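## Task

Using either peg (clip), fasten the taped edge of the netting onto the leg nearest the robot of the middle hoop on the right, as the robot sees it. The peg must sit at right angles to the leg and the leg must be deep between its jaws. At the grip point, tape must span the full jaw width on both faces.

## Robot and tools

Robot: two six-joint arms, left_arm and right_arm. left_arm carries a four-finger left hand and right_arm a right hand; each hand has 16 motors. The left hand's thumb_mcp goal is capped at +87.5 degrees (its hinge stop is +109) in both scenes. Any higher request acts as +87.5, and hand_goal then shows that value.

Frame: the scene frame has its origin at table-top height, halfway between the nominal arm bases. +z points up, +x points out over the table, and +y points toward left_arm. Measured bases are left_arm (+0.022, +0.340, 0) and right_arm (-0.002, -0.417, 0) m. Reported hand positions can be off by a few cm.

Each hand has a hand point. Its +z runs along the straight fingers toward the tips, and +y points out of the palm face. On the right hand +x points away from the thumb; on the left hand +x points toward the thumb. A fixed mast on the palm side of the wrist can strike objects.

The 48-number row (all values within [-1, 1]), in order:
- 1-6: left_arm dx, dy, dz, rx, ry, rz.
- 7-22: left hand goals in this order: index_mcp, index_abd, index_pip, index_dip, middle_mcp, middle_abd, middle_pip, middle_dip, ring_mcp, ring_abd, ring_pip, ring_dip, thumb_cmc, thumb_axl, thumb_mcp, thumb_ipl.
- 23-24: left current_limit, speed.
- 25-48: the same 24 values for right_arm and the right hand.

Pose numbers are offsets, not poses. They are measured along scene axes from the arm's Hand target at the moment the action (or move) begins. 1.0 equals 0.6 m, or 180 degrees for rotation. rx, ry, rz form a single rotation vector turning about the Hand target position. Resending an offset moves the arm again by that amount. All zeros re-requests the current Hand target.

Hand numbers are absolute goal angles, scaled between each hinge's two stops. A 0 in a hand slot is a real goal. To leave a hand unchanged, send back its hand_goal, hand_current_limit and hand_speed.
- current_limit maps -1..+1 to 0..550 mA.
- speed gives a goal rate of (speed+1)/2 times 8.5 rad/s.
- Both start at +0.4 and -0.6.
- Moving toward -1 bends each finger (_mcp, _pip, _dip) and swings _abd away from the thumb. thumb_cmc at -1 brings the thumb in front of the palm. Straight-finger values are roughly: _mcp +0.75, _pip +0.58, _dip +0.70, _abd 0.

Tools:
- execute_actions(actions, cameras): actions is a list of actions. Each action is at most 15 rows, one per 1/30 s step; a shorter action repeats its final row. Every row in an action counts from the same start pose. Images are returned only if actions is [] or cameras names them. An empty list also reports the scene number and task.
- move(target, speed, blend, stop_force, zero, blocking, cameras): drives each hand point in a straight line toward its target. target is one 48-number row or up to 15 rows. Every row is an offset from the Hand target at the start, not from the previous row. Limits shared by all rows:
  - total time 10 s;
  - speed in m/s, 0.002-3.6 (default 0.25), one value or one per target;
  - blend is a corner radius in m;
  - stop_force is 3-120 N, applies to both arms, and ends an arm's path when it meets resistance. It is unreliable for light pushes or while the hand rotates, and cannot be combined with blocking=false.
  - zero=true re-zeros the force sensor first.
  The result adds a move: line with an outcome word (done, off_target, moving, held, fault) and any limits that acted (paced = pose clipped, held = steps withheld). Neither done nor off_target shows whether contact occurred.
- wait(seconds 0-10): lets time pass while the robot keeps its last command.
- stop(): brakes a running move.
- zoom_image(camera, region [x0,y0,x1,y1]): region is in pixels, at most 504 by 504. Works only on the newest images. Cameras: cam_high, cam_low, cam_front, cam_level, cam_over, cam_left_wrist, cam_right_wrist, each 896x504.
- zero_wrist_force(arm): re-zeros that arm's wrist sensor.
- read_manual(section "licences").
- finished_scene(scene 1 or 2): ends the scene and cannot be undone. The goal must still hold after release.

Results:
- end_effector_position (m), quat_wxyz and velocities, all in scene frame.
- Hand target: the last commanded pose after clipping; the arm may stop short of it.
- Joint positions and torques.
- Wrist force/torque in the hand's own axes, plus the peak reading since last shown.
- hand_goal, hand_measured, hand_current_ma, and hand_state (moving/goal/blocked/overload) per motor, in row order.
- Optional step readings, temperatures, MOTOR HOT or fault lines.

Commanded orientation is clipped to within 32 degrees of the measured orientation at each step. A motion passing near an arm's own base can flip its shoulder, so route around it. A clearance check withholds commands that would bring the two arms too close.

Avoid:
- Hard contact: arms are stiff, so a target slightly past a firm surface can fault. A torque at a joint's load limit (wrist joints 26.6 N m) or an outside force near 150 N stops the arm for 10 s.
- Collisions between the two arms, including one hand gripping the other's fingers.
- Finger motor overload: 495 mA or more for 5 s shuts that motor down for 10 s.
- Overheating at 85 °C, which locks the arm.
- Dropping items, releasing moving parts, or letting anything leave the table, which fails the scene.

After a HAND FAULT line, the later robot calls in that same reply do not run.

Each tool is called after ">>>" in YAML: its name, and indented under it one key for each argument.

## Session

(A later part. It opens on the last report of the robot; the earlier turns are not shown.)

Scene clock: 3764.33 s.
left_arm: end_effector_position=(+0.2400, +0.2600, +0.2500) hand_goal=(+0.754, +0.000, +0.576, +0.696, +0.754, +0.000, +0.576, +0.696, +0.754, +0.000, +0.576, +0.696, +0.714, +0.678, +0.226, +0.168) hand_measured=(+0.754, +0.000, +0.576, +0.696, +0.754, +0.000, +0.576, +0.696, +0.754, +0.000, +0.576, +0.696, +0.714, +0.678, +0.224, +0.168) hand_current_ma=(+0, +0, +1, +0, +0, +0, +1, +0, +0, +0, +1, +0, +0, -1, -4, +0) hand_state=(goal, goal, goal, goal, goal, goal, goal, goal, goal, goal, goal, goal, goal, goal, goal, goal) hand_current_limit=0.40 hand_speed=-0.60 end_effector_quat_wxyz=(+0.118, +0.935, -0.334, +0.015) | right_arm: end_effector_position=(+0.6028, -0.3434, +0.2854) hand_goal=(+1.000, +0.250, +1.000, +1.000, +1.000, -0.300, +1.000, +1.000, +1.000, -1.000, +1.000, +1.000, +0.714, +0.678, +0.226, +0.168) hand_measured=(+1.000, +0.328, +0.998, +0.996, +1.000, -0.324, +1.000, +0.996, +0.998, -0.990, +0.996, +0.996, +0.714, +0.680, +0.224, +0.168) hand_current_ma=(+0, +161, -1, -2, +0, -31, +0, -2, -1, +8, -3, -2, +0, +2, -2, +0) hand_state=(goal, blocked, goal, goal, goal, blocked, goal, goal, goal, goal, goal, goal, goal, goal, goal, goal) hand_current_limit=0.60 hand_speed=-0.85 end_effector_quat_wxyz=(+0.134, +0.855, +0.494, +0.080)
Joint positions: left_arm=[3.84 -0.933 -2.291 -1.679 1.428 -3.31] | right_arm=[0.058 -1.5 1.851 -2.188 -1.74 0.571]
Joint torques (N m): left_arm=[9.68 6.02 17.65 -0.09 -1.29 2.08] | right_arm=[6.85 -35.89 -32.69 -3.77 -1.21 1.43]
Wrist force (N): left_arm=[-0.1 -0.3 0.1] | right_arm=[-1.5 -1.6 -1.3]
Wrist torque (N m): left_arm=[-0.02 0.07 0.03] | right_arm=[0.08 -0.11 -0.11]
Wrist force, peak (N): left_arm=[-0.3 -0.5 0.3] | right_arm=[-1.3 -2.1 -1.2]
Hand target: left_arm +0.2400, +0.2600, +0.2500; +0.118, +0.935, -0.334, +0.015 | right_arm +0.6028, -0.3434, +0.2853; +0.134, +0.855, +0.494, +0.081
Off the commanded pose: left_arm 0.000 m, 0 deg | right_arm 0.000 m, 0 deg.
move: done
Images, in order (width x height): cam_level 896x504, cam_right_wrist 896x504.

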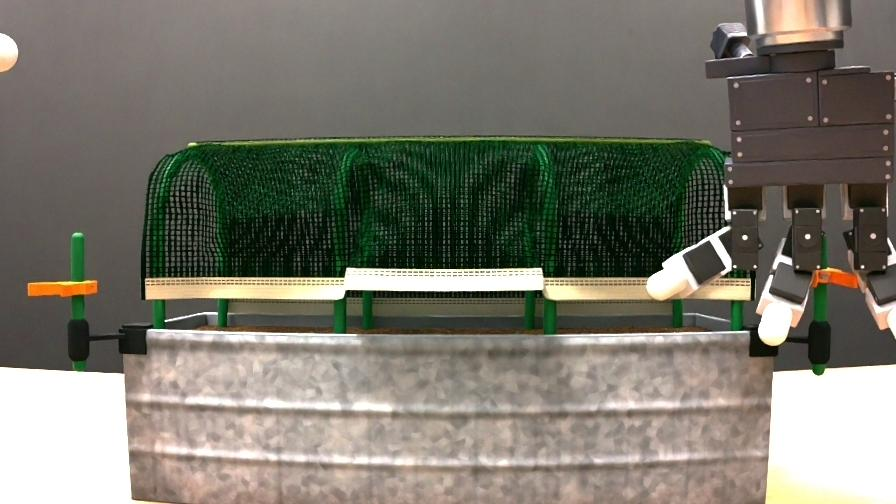

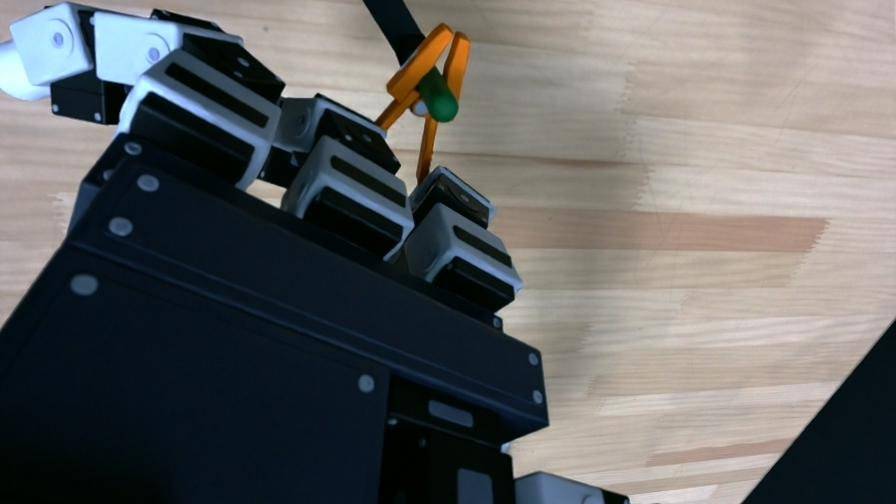

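>>> move:
  target: [0,0,0,0,0,0,0.754,0,0.576,0.696,0.754,0,0.576,0.696,0.754,0,0.576,0.696,0.714,0.678,0.226,0.168,0.4,-0.6, 0,0,0,0,0,0,1,-0.2,1,1,1,0.2,1,1,1,-1,1,1,0.714,0.677,0.225,0.168,0.75,-0.9]
  speed: 0.05
  cameras: ["cam_level","cam_right_wrist","cam_over"]

>>> zoom_image:
  camera: "cam_right_wrist"
  region: [260, 0, 560, 260]

>>> zoom_image:
  camera: "cam_level"
  region: [720, 180, 896, 350]

Scene clock: 3778.10 s.
left_arm: end_effector_position=(+0.2400, +0.2600, +0.2500) hand_goal=(+0.754, +0.000, +0.576, +0.696, +0.754, +0.000, +0.576, +0.696, +0.754, +0.000, +0.576, +0.696, +0.714, +0.678, +0.226, +0.168) hand_measured=(+0.754, +0.000, +0.576, +0.696, +0.754, +0.000, +0.576, +0.696, +0.754, +0.000, +0.576, +0.696, +0.714, +0.678, +0.224, +0.168) hand_current_ma=(+0, +0, +1, +0, +0, +0, +1, +0, +0, +0, +1, +0, +0, -1, -4, +0) hand_state=(goal, goal, goal, goal, goal, goal, goal, goal, goal, goal, goal, goal, goal, goal, goal, goal) hand_current_limit=0.40 hand_speed=-0.60 end_effector_quat_wxyz=(+0.118, +0.935, -0.334, +0.015) | right_arm: end_effector_position=(+0.6028, -0.3434, +0.2853) hand_goal=(+1.000, -0.200, +1.000, +1.000, +1.000, +0.200, +1.000, +1.000, +1.000, -1.000, +1.000, +1.000, +0.714, +0.678, +0.226, +0.168) hand_measured=(+1.000, +0.148, +1.000, +0.996, +1.000, -0.162, +1.000, +0.996, +0.998, -0.990, +0.996, +0.996, +0.714, +0.680, +0.224, +0.168) hand_current_ma=(+0, +481, +0, -2, +0, -480, +0, -2, -1, +8, -3, -2, +0, +2, -2, +0) hand_state=(goal, blocked, goal, goal, goal, blocked, goal, goal, goal, goal, goal, goal, goal, goal, goal, goal) hand_current_limit=0.75 hand_speed=-0.90 end_effector_quat_wxyz=(+0.134, +0.855, +0.494, +0.081)
Joint positions: left_arm=[3.84 -0.933 -2.291 -1.679 1.428 -3.31] | right_arm=[0.058 -1.5 1.851 -2.188 -1.74 0.571]
Joint torques (N m): left_arm=[9.23 6.22 17.39 -0.01 -1.43 2.14] | right_arm=[1.8 -33.31 -30.15 -4.09 -0.59 1.28]
Wrist force (N): left_arm=[0.0 -0.2 0.4] | right_arm=[1.2 -7.6 -2.1]
Wrist torque (N m): left_arm=[-0.04 0.08 0.03] | right_arm=[0.25 0.04 0.01]
Wrist force, peak (N): left_arm=[0.2 -0.5 0.4] | right_arm=[1.2 -7.8 -2.2]
Hand target: left_arm +0.2400, +0.2600, +0.2500; +0.118, +0.935, -0.334, +0.015 | right_arm +0.6028, -0.3434, +0.2853; +0.134, +0.855, +0.494, +0.081
Off the commanded pose: left_arm 0.000 m, 0 deg | right_arm 0.000 m, 0 deg.
move: done
Images, in order (width x height): cam_level 896x504, cam_over 896x504, cam_right_wrist 896x504.

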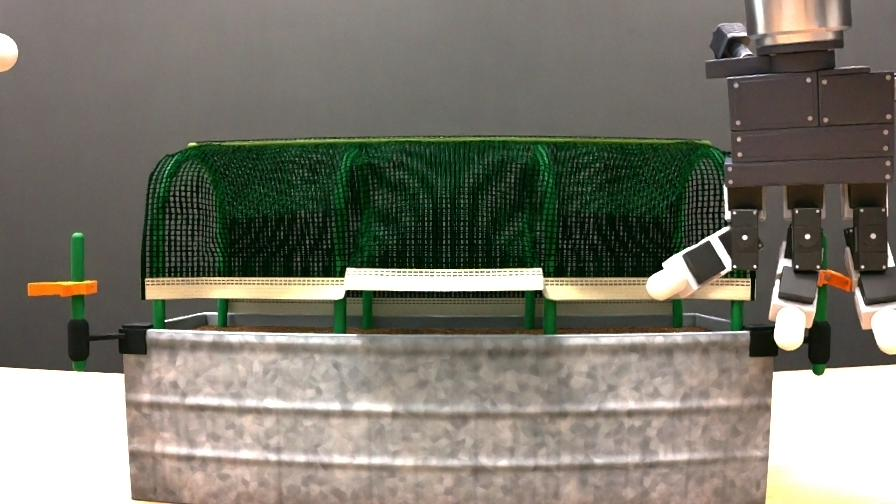

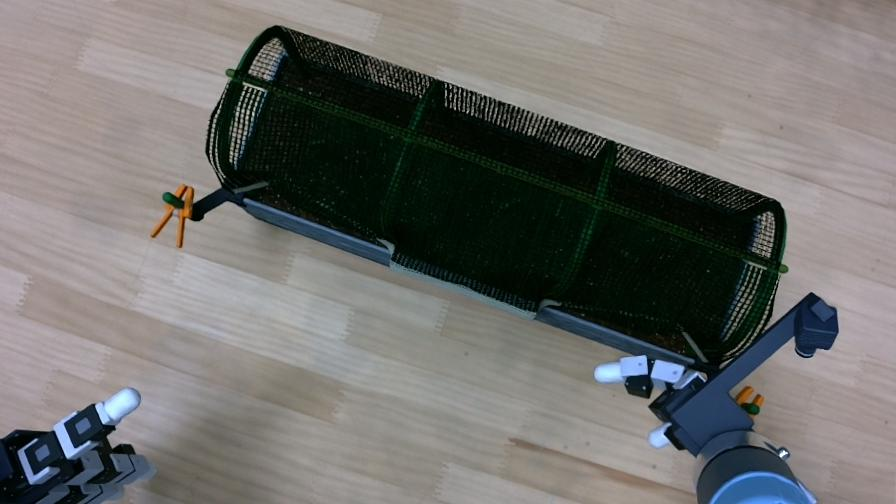

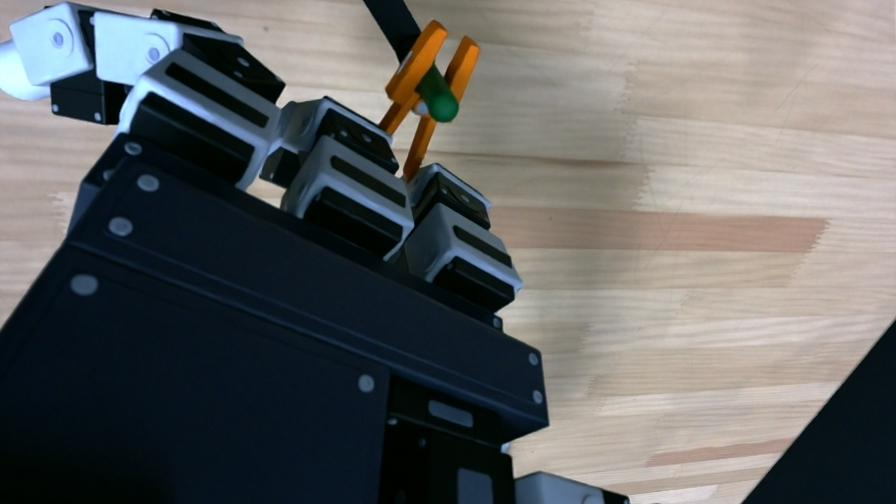

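Scaled by 1.680.

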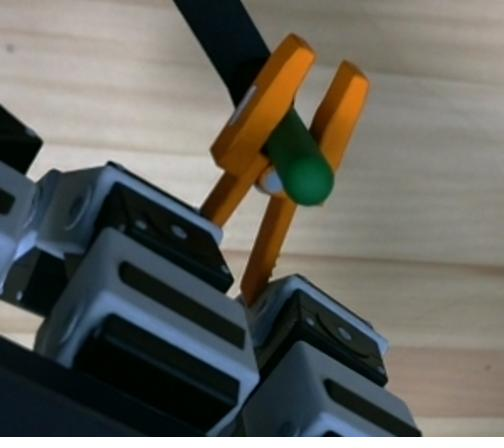

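Scaled by 2.864.

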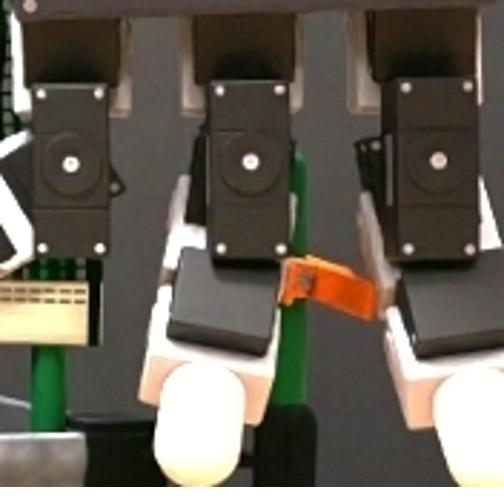

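>>> move:
  target: [0,0,0,0,0,0,0.754,0,0.576,0.696,0.754,0,0.576,0.696,0.754,0,0.576,0.696,0.714,0.678,0.226,0.168,0.4,-0.6, -0.0333,0.01,0,0,0,0,1,-0.2,1,1,1,0.2,1,1,1,-1,1,1,0.714,0.677,0.225,0.168,0.75,-0.9]
  speed: 0.03
  stop_force: 15
  cameras: ["cam_level","cam_right_wrist"]

>>> zoom_image:
  camera: "cam_right_wrist"
  region: [260, 0, 560, 260]

>>> zoom_image:
  camera: "cam_level"
  region: [720, 180, 896, 350]

Scene clock: 3822.40 s.
left_arm: end_effector_position=(+0.2400, +0.2600, +0.2500) hand_goal=(+0.754, +0.000, +0.576, +0.696, +0.754, +0.000, +0.576, +0.696, +0.754, +0.000, +0.576, +0.696, +0.714, +0.678, +0.226, +0.168) hand_measured=(+0.754, +0.000, +0.576, +0.696, +0.754, +0.000, +0.576, +0.696, +0.754, +0.000, +0.576, +0.696, +0.714, +0.678, +0.224, +0.168) hand_current_ma=(+0, +0, +1, +0, +0, +0, +1, +0, +0, +0, +1, +0, +0, -1, -4, +0) hand_state=(goal, goal, goal, goal, goal, goal, goal, goal, goal, goal, goal, goal, goal, goal, goal, goal) hand_current_limit=0.40 hand_speed=-0.60 end_effector_quat_wxyz=(+0.118, +0.935, -0.334, +0.015) | right_arm: end_effector_position=(+0.5829, -0.3374, +0.2853) hand_goal=(+1.000, -0.200, +1.000, +1.000, +1.000, +0.200, +1.000, +1.000, +1.000, -1.000, +1.000, +1.000, +0.714, +0.678, +0.226, +0.168) hand_measured=(+1.000, +0.028, +1.000, +0.996, +0.986, -0.142, +1.000, +0.996, +0.998, -0.990, +0.996, +0.996, +0.714, +0.680, +0.224, +0.168) hand_current_ma=(+0, +481, +0, -2, -18, -481, +0, -2, -1, +8, -3, -2, +0, +2, -2, +0) hand_state=(goal, blocked, goal, goal, goal, blocked, goal, goal, goal, goal, goal, goal, goal, goal, goal, goal) hand_current_limit=0.75 hand_speed=-0.90 end_effector_quat_wxyz=(+0.134, +0.855, +0.494, +0.080)
Joint positions: left_arm=[3.84 -0.933 -2.291 -1.679 1.428 -3.31] | right_arm=[0.074 -1.54 1.893 -2.187 -1.744 0.586]
Joint torques (N m): left_arm=[8.52 6.31 16.98 -0.09 -1.33 2.14] | right_arm=[-9.73 -15.77 -35.51 -3.2 0.87 -1.49]
Wrist force (N): left_arm=[0.0 -0.2 0.3] | right_arm=[1.8 -1.0 0.0]
Wrist torque (N m): left_arm=[-0.02 0.07 0.04] | right_arm=[-0.11 0.05 -0.10]
Wrist force, peak (N): left_arm=[0.1 -0.3 0.7] | right_arm=[1.5 -7.8 -2.3]
Hand target: left_arm +0.2400, +0.2600, +0.2500; +0.118, +0.935, -0.334, +0.015 | right_arm +0.5829, -0.3374, +0.2853; +0.134, +0.855, +0.494, +0.081
Off the commanded pose: left_arm 0.000 m, 0 deg | right_arm 0.000 m, 0 deg.
move: done
Images, in order (width x height): cam_level 896x504, cam_right_wrist 896x504.

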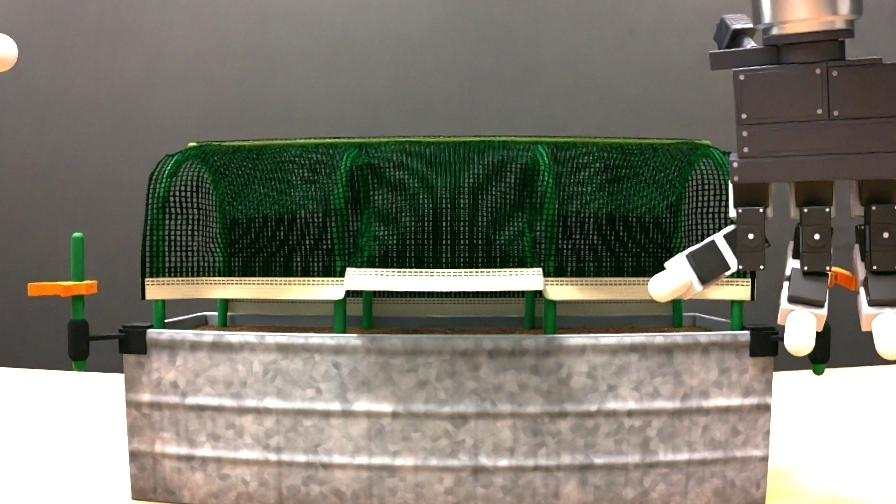

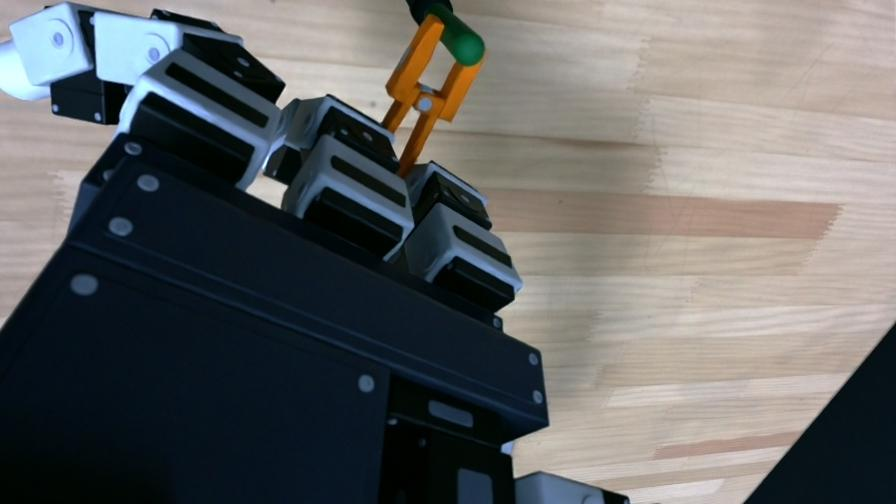

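Scaled by 1.680.

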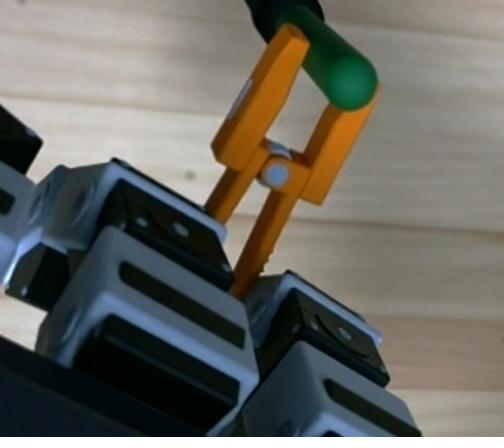

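Scaled by 2.864.

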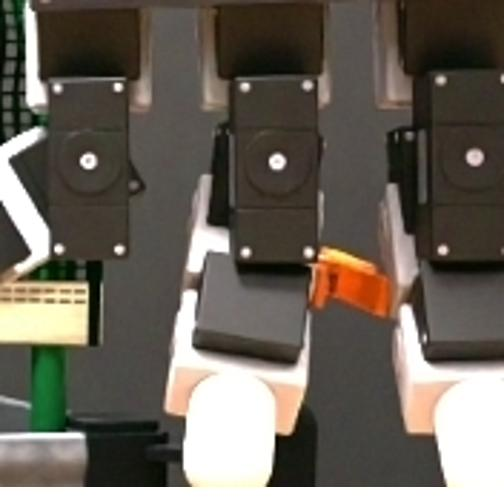

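>>> move:
  target: [0,0,0,0,0,0,0.754,0,0.576,0.696,0.754,0,0.576,0.696,0.754,0,0.576,0.696,0.714,0.678,0.226,0.168,0.4,-0.6, -0.05,0.015,0,0,0,0,1,-0.2,1,1,1,0.2,1,1,1,-1,1,1,0.714,0.677,0.225,0.168,0.75,-0.9]
  speed: 0.03
  stop_force: 15
  cameras: ["cam_level","cam_right_wrist","cam_high","cam_front"]

>>> zoom_image:
  camera: "cam_right_wrist"
  region: [260, 0, 560, 260]

>>> zoom_image:
  camera: "cam_level"
  region: [720, 180, 896, 350]

>>> zoom_image:
  camera: "cam_front"
  region: [600, 200, 800, 370]

Scene clock: 3839.57 s.
left_arm: end_effector_position=(+0.2400, +0.2600, +0.2500) hand_goal=(+0.754, +0.000, +0.576, +0.696, +0.754, +0.000, +0.576, +0.696, +0.754, +0.000, +0.576, +0.696, +0.714, +0.678, +0.226, +0.168) hand_measured=(+0.754, +0.000, +0.576, +0.696, +0.754, +0.000, +0.576, +0.696, +0.754, +0.000, +0.576, +0.696, +0.714, +0.678, +0.224, +0.168) hand_current_ma=(+0, +0, +1, +0, +0, +0, +1, +0, +0, +0, +1, +0, +0, -1, -4, +0) hand_state=(goal, goal, goal, goal, goal, goal, goal, goal, goal, goal, goal, goal, goal, goal, goal, goal) hand_current_limit=0.40 hand_speed=-0.60 end_effector_quat_wxyz=(+0.118, +0.935, -0.334, +0.015) | right_arm: end_effector_position=(+0.5529, -0.3284, +0.2853) hand_goal=(+1.000, -0.200, +1.000, +1.000, +1.000, +0.200, +1.000, +1.000, +1.000, -1.000, +1.000, +1.000, +0.714, +0.678, +0.226, +0.168) hand_measured=(+1.000, +0.026, +1.000, +0.996, +0.970, -0.128, +0.996, +0.996, +0.998, -0.990, +0.996, +0.996, +0.714, +0.680, +0.224, +0.168) hand_current_ma=(+0, +481, +0, -2, -56, -481, -3, -2, -1, +8, -3, -2, +0, +2, -2, +0) hand_state=(goal, blocked, goal, goal, blocked, blocked, goal, goal, goal, goal, goal, goal, goal, goal, goal, goal) hand_current_limit=0.75 hand_speed=-0.90 end_effector_quat_wxyz=(+0.134, +0.855, +0.494, +0.080)
Joint positions: left_arm=[3.84 -0.933 -2.291 -1.679 1.428 -3.31] | right_arm=[0.1 -1.601 1.953 -2.182 -1.751 0.611]
Joint torques (N m): left_arm=[8.46 6.33 17.88 -0.05 -1.36 2.15] | right_arm=[-10.36 -12.73 -34.99 -3.96 1.18 -1.43]
Wrist force (N): left_arm=[0.0 -0.3 0.4] | right_arm=[0.5 0.1 -0.6]
Wrist torque (N m): left_arm=[-0.05 0.06 0.04] | right_arm=[0.00 -0.04 -0.14]
Wrist force, peak (N): left_arm=[0.0 -0.4 0.5] | right_arm=[2.0 -1.2 -0.2]
Hand target: left_arm +0.2400, +0.2600, +0.2500; +0.118, +0.935, -0.334, +0.015 | right_arm +0.5529, -0.3284, +0.2853; +0.134, +0.855, +0.494, +0.081
Off the commanded pose: left_arm 0.000 m, 0 deg | right_arm 0.000 m, 0 deg.
move: done
Images, in order (width x height): cam_high 896x504, cam_front 896x504, cam_level 896x504, cam_right_wrist 896x504.

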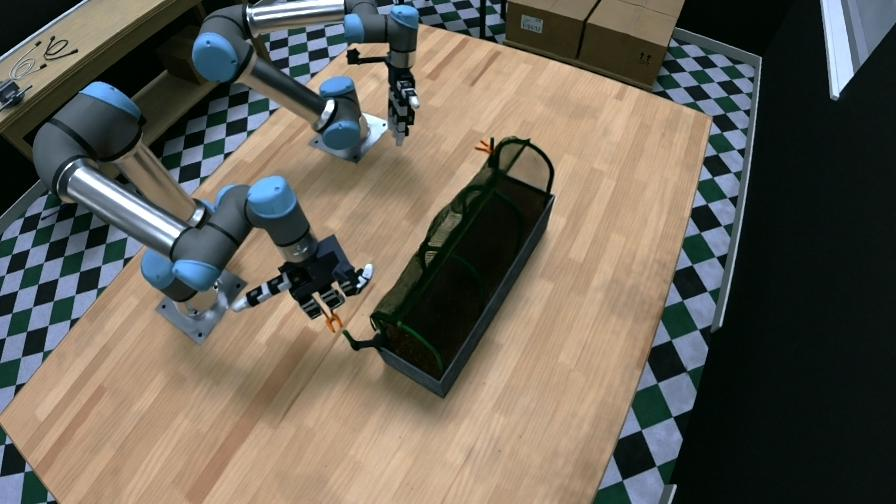

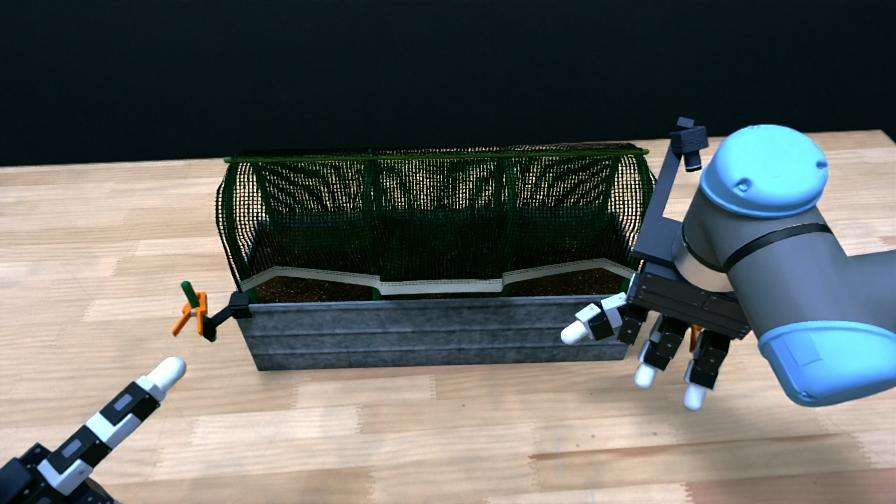

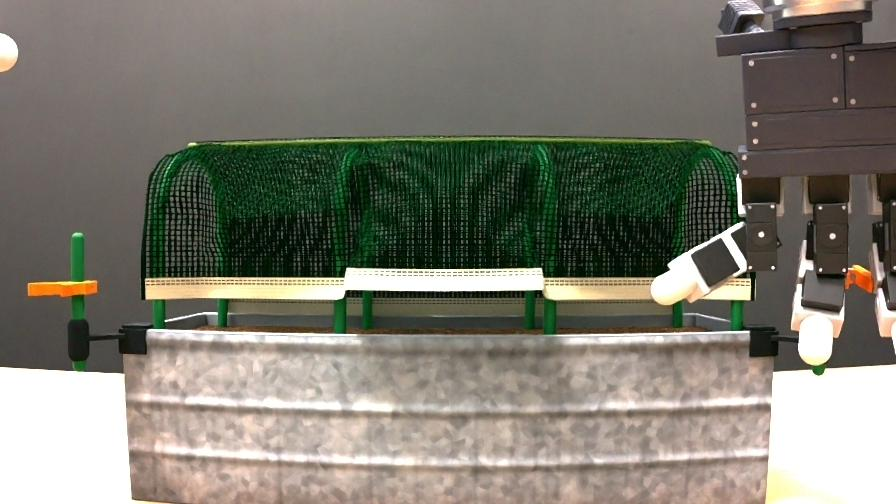

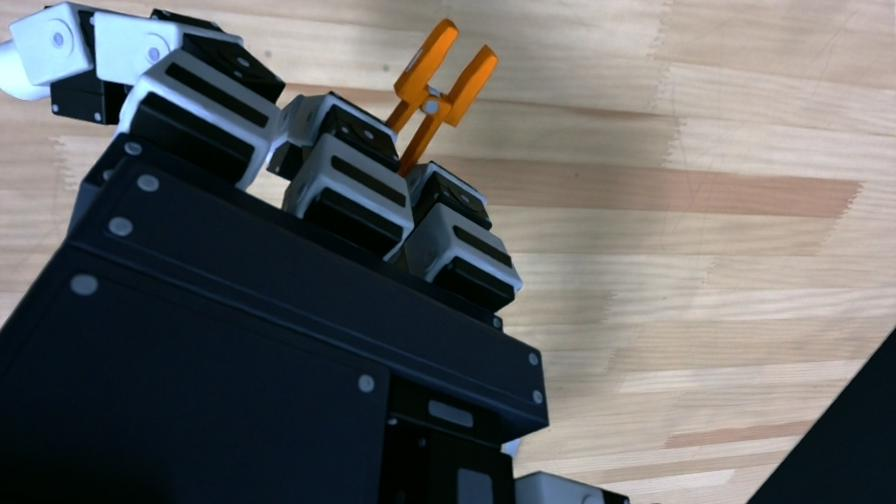

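Scaled by 1.680.

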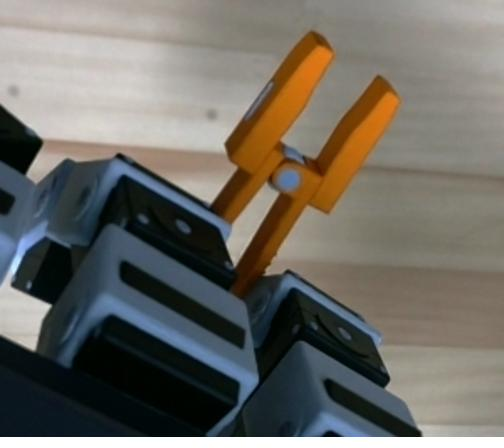

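Scaled by 2.864.

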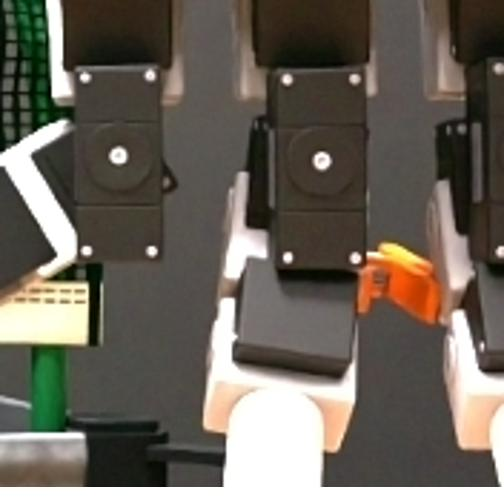

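Scaled by 2.520.

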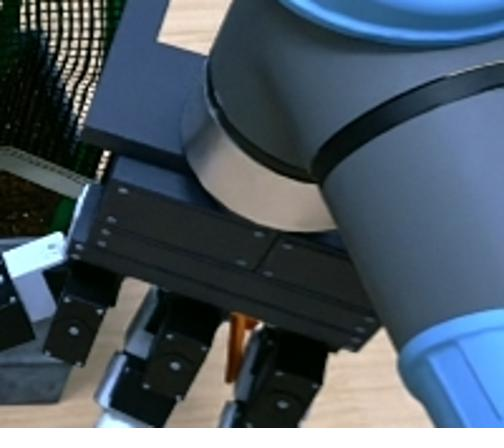

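>>> execute_actions:
  actions: []
  cameras: ["cam_level", "cam_right_wrist", "cam_over"]

Scene clock: 3936.50 s.
left_arm: end_effector_position=(+0.2400, +0.2600, +0.2500) hand_goal=(+0.754, +0.000, +0.576, +0.696, +0.754, +0.000, +0.576, +0.696, +0.754, +0.000, +0.576, +0.696, +0.714, +0.678, +0.226, +0.168) hand_measured=(+0.754, +0.000, +0.576, +0.696, +0.754, +0.000, +0.576, +0.696, +0.754, +0.000, +0.576, +0.696, +0.714, +0.678, +0.224, +0.168) hand_current_ma=(+0, +0, +1, +0, +0, +0, +1, +0, +0, +0, +1, +0, +0, -1, -4, +0) hand_state=(goal, goal, goal, goal, goal, goal, goal, goal, goal, goal, goal, goal, goal, goal, goal, goal) hand_current_limit=0.40 hand_speed=-0.60 end_effector_quat_wxyz=(+0.118, +0.935, -0.334, +0.015) | right_arm: end_effector_position=(+0.5529, -0.3284, +0.2853) hand_goal=(+1.000, -0.200, +1.000, +1.000, +1.000, +0.200, +1.000, +1.000, +1.000, -1.000, +1.000, +1.000, +0.714, +0.678, +0.226, +0.168) hand_measured=(+1.000, +0.026, +1.000, +0.996, +0.970, -0.128, +0.996, +0.996, +0.998, -0.990, +0.996, +0.996, +0.714, +0.680, +0.224, +0.168) hand_current_ma=(+0, +481, +0, -2, -56, -481, -3, -2, -1, +8, -3, -2, +0, +2, -2, +0) hand_state=(goal, blocked, goal, goal, blocked, blocked, goal, goal, goal, goal, goal, goal, goal, goal, goal, goal) hand_current_limit=0.75 hand_speed=-0.90 end_effector_quat_wxyz=(+0.134, +0.855, +0.494, +0.080)
Joint positions: left_arm=[3.84 -0.933 -2.291 -1.679 1.428 -3.31] | right_arm=[0.1 -1.601 1.953 -2.182 -1.751 0.611]
Joint velocities: within noise
Joint torques (N m): left_arm=[8.65 5.66 17.61 0.03 -1.3 2.03] | right_arm=[-9.75 -13.35 -34.38 -4.36 1.4 -1.62]
Motor temperatures (°C): left_arm=[26 26 32 35 37 36] | right_arm=[29 31 28 37 37 30]
Wrist force (N): left_arm=[0.1 -0.1 0.3] | right_arm=[0.3 -0.1 -0.4]
Wrist torque (N m): left_arm=[-0.02 0.06 0.04] | right_arm=[-0.03 0.00 -0.17]
Wrist force, peak (N): left_arm=[0.2 -0.4 0.4] | right_arm=[0.8 -0.4 -0.6]
Hand target: left_arm +0.2400, +0.2600, +0.2500; +0.118, +0.935, -0.334, +0.015 | right_arm +0.5529, -0.3284, +0.2853; +0.134, +0.855, +0.494, +0.081
Off the commanded pose: left_arm 0.000 m, 0 deg | right_arm 0.000 m, 0 deg.
Images, in order (width x height): cam_level 896x504, cam_over 896x504, cam_right_wrist 896x504.

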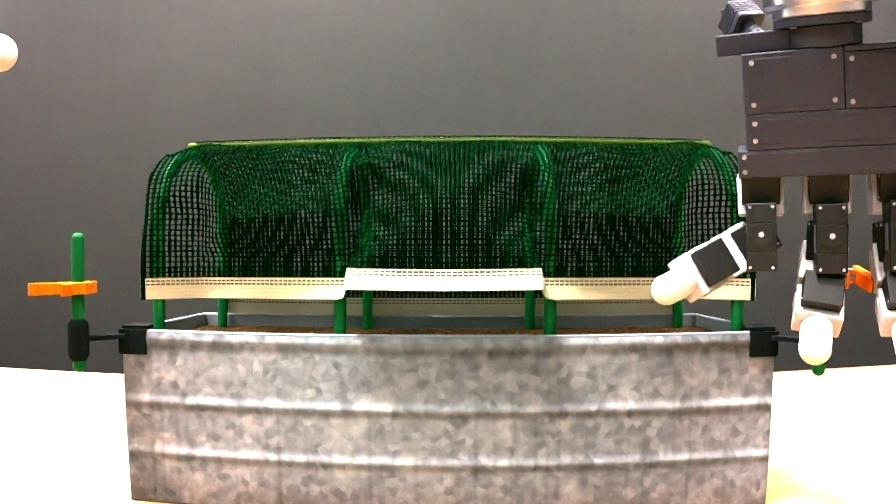

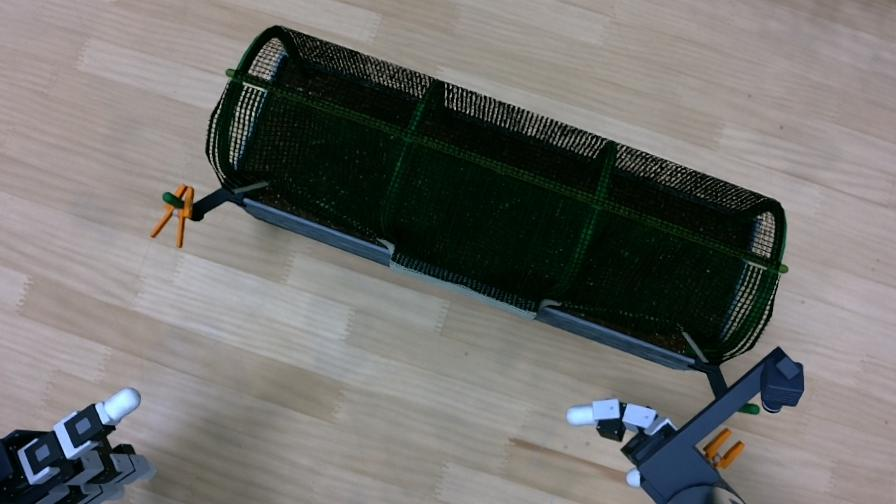

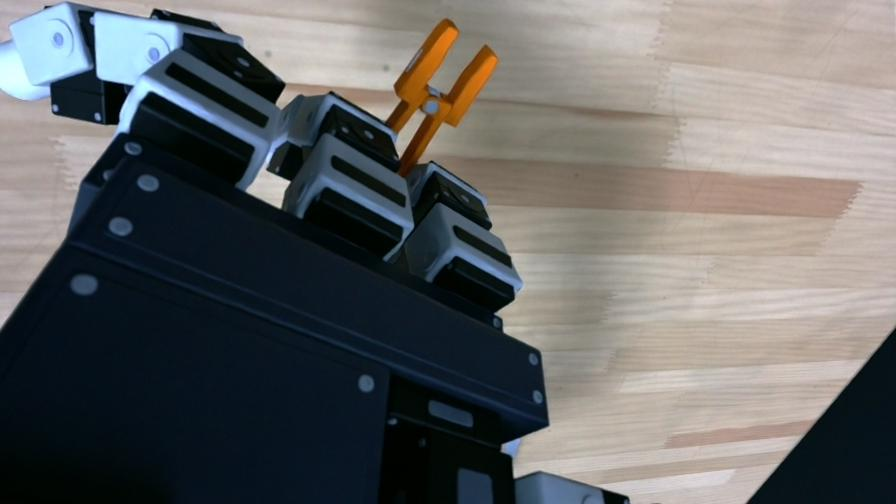

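>>> move:
  target:
    - [0,0,0,0,0,0,0.754,0,0.576,0.696,0.754,0,0.576,0.696,0.754,0,0.576,0.696,0.714,0.678,0.226,0.168,0.4,-0.6,-0.2,0,0,0,0,0,1,-0.2,1,1,1,0.2,1,1,1,-1,1,1,0.714,0.678,0.226,0.168,0.75,-0.9]
    - [0,0,0,0,0,0,0.754,0,0.576,0.696,0.754,0,0.576,0.696,0.754,0,0.576,0.696,0.714,0.678,0.226,0.168,0.4,-0.6,-0.2,0.4,0.03,0,0,0.1389,1,-0.2,1,1,1,0.2,1,1,1,-1,1,1,0.714,0.678,0.226,0.168,0.75,-0.9]
  speed: 0.15
  blend: [0.05,0]
  cameras: ["cam_level", "cam_right_wrist", "cam_over", "cam_low"]

Scene clock: 3958.03 s.
left_arm: end_effector_position=(+0.2400, +0.2600, +0.2500) hand_goal=(+0.754, +0.000, +0.576, +0.696, +0.754, +0.000, +0.576, +0.696, +0.754, +0.000, +0.576, +0.696, +0.714, +0.678, +0.226, +0.168) hand_measured=(+0.754, +0.000, +0.576, +0.696, +0.754, +0.000, +0.576, +0.696, +0.754, +0.000, +0.576, +0.696, +0.714, +0.678, +0.224, +0.168) hand_current_ma=(+0, +0, +1, +0, +0, +0, +1, +0, +0, +0, +1, +0, +0, -1, -4, +0) hand_state=(goal, goal, goal, goal, goal, goal, goal, goal, goal, goal, goal, goal, goal, goal, goal, goal) hand_current_limit=0.40 hand_speed=-0.60 end_effector_quat_wxyz=(+0.118, +0.935, -0.334, +0.015) | right_arm: end_effector_position=(+0.4329, -0.0884, +0.3033) hand_goal=(+1.000, -0.200, +1.000, +1.000, +1.000, +0.200, +1.000, +1.000, +1.000, -1.000, +1.000, +1.000, +0.714, +0.678, +0.226, +0.168) hand_measured=(+1.000, +0.024, +1.000, +0.996, +0.968, -0.128, +0.996, +0.996, +0.998, -0.990, +0.996, +0.996, +0.714, +0.680, +0.224, +0.168) hand_current_ma=(+0, +481, +0, -2, -57, -481, -3, -2, -1, +8, -3, -2, +0, +2, -2, +0) hand_state=(goal, blocked, goal, goal, blocked, blocked, goal, goal, goal, goal, goal, goal, goal, goal, goal, goal) hand_current_limit=0.75 hand_speed=-0.90 end_effector_quat_wxyz=(+0.113, +0.728, +0.667, +0.108)
Joint positions: left_arm=[3.84 -0.933 -2.291 -1.679 1.428 -3.31] | right_arm=[0.599 -1.64 1.939 -2.116 -1.767 0.674]
Joint torques (N m): left_arm=[8.34 5.93 17.4 0 -1.43 2.09] | right_arm=[-0.66 -24.02 -19.12 -0.82 -1.53 1.23]
Wrist force (N): left_arm=[0.0 -0.2 0.3] | right_arm=[0.1 -0.1 -0.2]
Wrist torque (N m): left_arm=[-0.03 0.06 0.03] | right_arm=[-0.02 0.02 0.00]
Wrist force, peak (N): left_arm=[0.1 -0.5 0.4] | right_arm=[1.7 1.1 0.2]
Hand target: left_arm +0.2400, +0.2600, +0.2500; +0.118, +0.935, -0.334, +0.015 | right_arm +0.4329, -0.0884, +0.3033; +0.113, +0.728, +0.667, +0.108
Off the commanded pose: left_arm 0.000 m, 0 deg | right_arm 0.000 m, 0 deg.
move: done
Images, in order (width x height): cam_low 896x504, cam_level 896x504, cam_over 896x504, cam_right_wrist 896x504.

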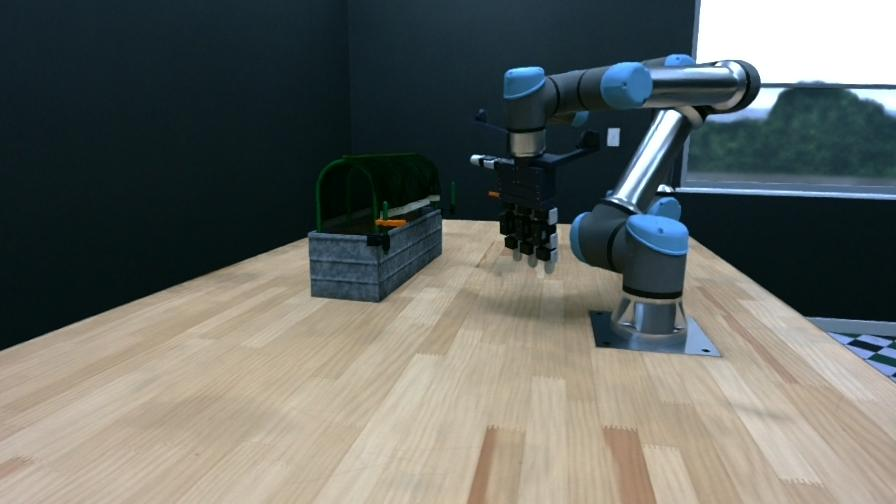

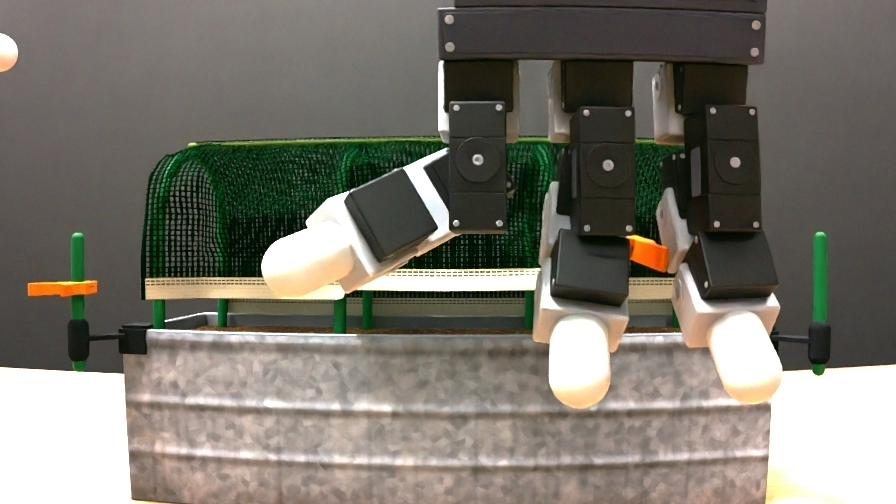

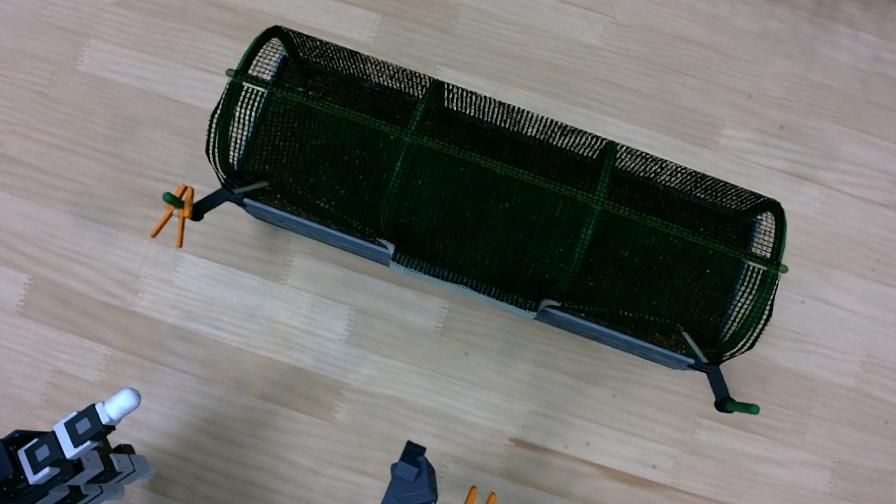

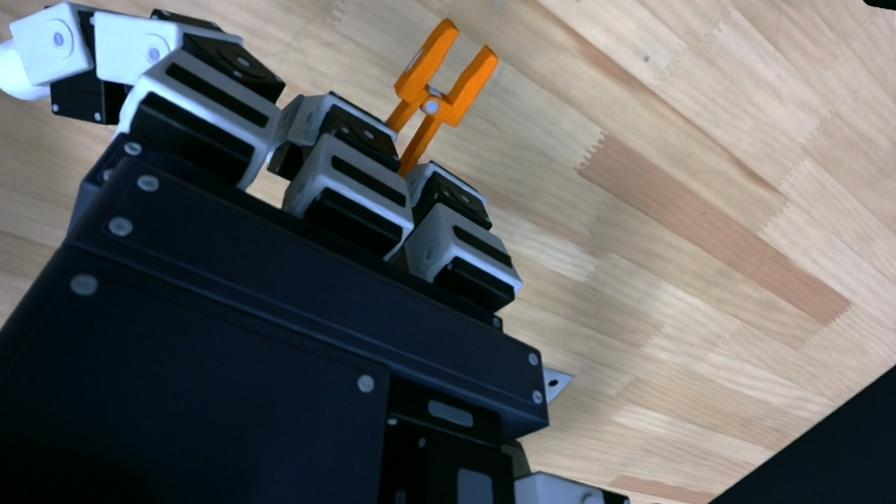

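>>> zoom_image:
  camera: "cam_level"
  region: [560, 190, 760, 310]

>>> zoom_image:
  camera: "cam_right_wrist"
  region: [340, 0, 560, 190]

>>> zoom_image:
  camera: "cam_low"
  region: [440, 130, 620, 280]

>>> zoom_image:
  camera: "cam_over"
  region: [380, 420, 560, 504]

Scaled by 2.520.

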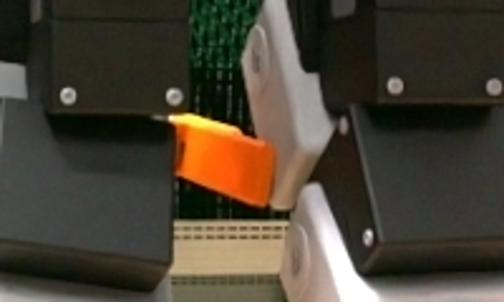

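Scaled by 2.291.

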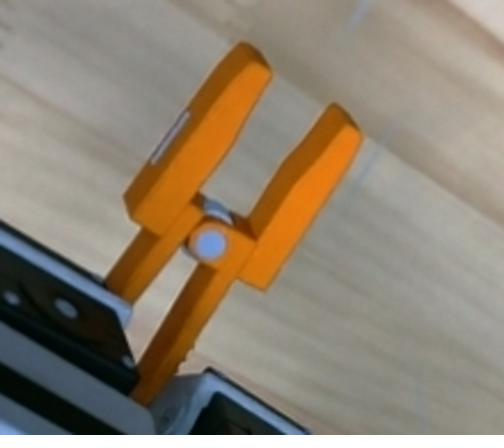

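Scaled by 2.800.

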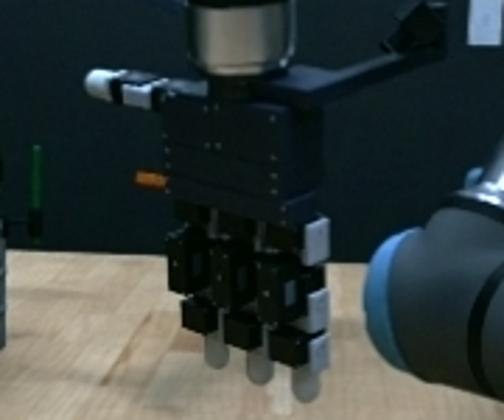

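Scaled by 2.800.

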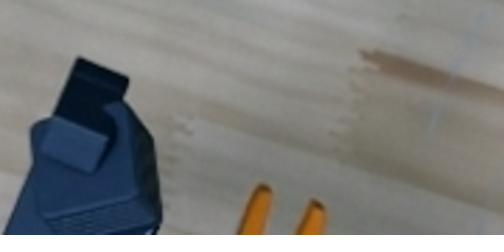

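>>> execute_actions:
  actions: []
  cameras: ["cam_front", "cam_high", "cam_left_wrist"]

>>> zoom_image:
  camera: "cam_front"
  region: [300, 100, 600, 300]

Scene clock: 3987.07 s.
left_arm: end_effector_position=(+0.2400, +0.2600, +0.2500) hand_goal=(+0.754, +0.000, +0.576, +0.696, +0.754, +0.000, +0.576, +0.696, +0.754, +0.000, +0.576, +0.696, +0.714, +0.678, +0.226, +0.168) hand_measured=(+0.754, +0.000, +0.576, +0.696, +0.754, +0.000, +0.576, +0.696, +0.754, +0.000, +0.576, +0.696, +0.714, +0.678, +0.224, +0.168) hand_current_ma=(+0, +0, +1, +0, +0, +0, +1, +0, +0, +0, +1, +0, +0, -1, -4, +0) hand_state=(goal, goal, goal, goal, goal, goal, goal, goal, goal, goal, goal, goal, goal, goal, goal, goal) hand_current_limit=0.40 hand_speed=-0.60 end_effector_quat_wxyz=(+0.118, +0.935, -0.334, +0.015) | right_arm: end_effector_position=(+0.4329, -0.0884, +0.3034) hand_goal=(+1.000, -0.200, +1.000, +1.000, +1.000, +0.200, +1.000, +1.000, +1.000, -1.000, +1.000, +1.000, +0.714, +0.678, +0.226, +0.168) hand_measured=(+1.000, +0.024, +1.000, +0.996, +0.968, -0.128, +0.996, +0.996, +0.998, -0.990, +0.996, +0.996, +0.714, +0.680, +0.224, +0.168) hand_current_ma=(+0, +481, +0, -2, -57, -481, -3, -2, -1, +8, -3, -2, +0, +2, -2, +0) hand_state=(goal, blocked, goal, goal, blocked, blocked, goal, goal, goal, goal, goal, goal, goal, goal, goal, goal) hand_current_limit=0.75 hand_speed=-0.90 end_effector_quat_wxyz=(+0.113, +0.728, +0.667, +0.108)
Joint positions: left_arm=[3.84 -0.933 -2.291 -1.679 1.428 -3.31] | right_arm=[0.599 -1.64 1.938 -2.116 -1.767 0.674]
Joint velocities: within noise
Joint torques (N m): left_arm=[8.63 6.54 17.7 -0.04 -1.37 2.11] | right_arm=[9.92 -14.98 -27.52 -0.91 -1.75 1.15]
Motor temperatures (°C): left_arm=[26 26 32 35 37 36] | right_arm=[29 31 28 36 37 30]
Wrist force (N): left_arm=[-0.1 -0.2 0.3] | right_arm=[0.6 0.1 -0.4]
Wrist torque (N m): left_arm=[-0.02 0.08 0.03] | right_arm=[0.03 -0.02 0.04]
Wrist force, peak (N): left_arm=[-0.1 -0.6 0.4] | right_arm=[1.0 -0.3 -0.4]
Hand target: left_arm +0.2400, +0.2600, +0.2500; +0.118, +0.935, -0.334, +0.015 | right_arm +0.4329, -0.0884, +0.3033; +0.113, +0.728, +0.667, +0.108
Off the commanded pose: left_arm 0.000 m, 0 deg | right_arm 0.000 m, 0 deg.
Images, in order (width x height): cam_high 896x504, cam_front 896x504, cam_left_wrist 896x504.

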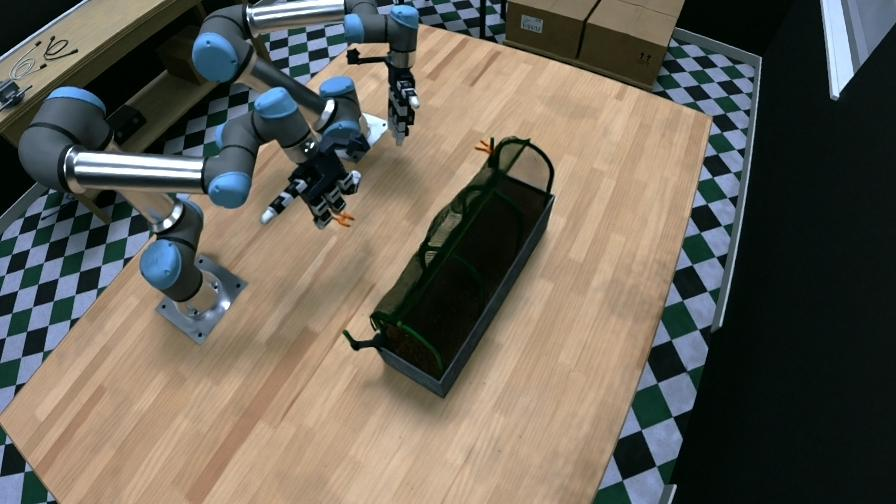

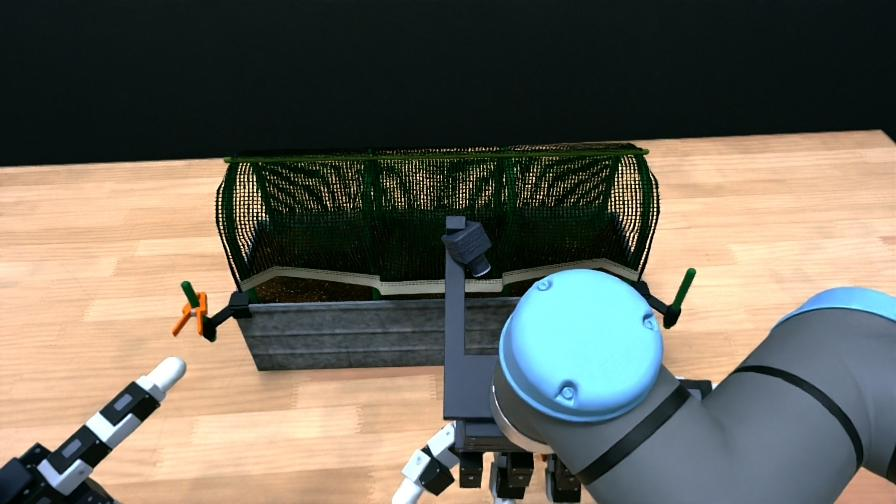

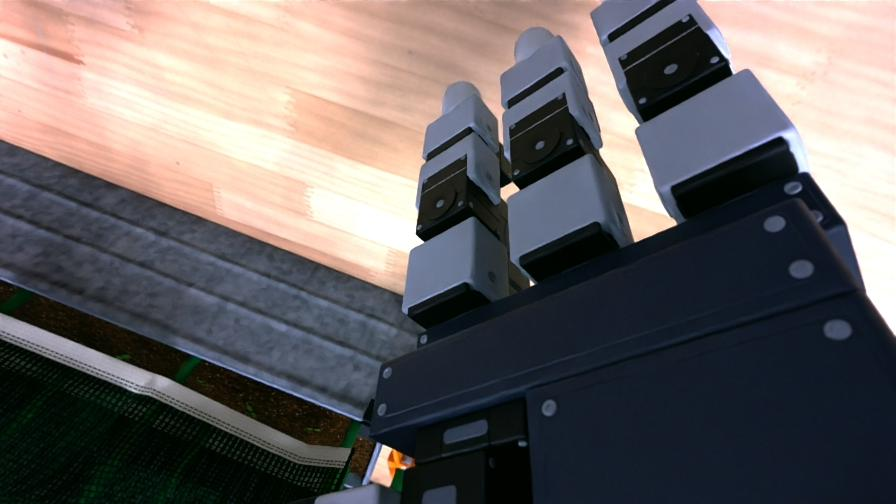

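Scaled by 1.680.

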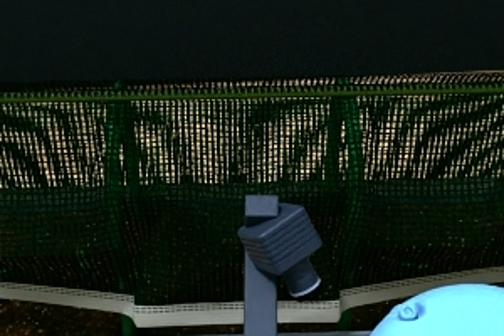

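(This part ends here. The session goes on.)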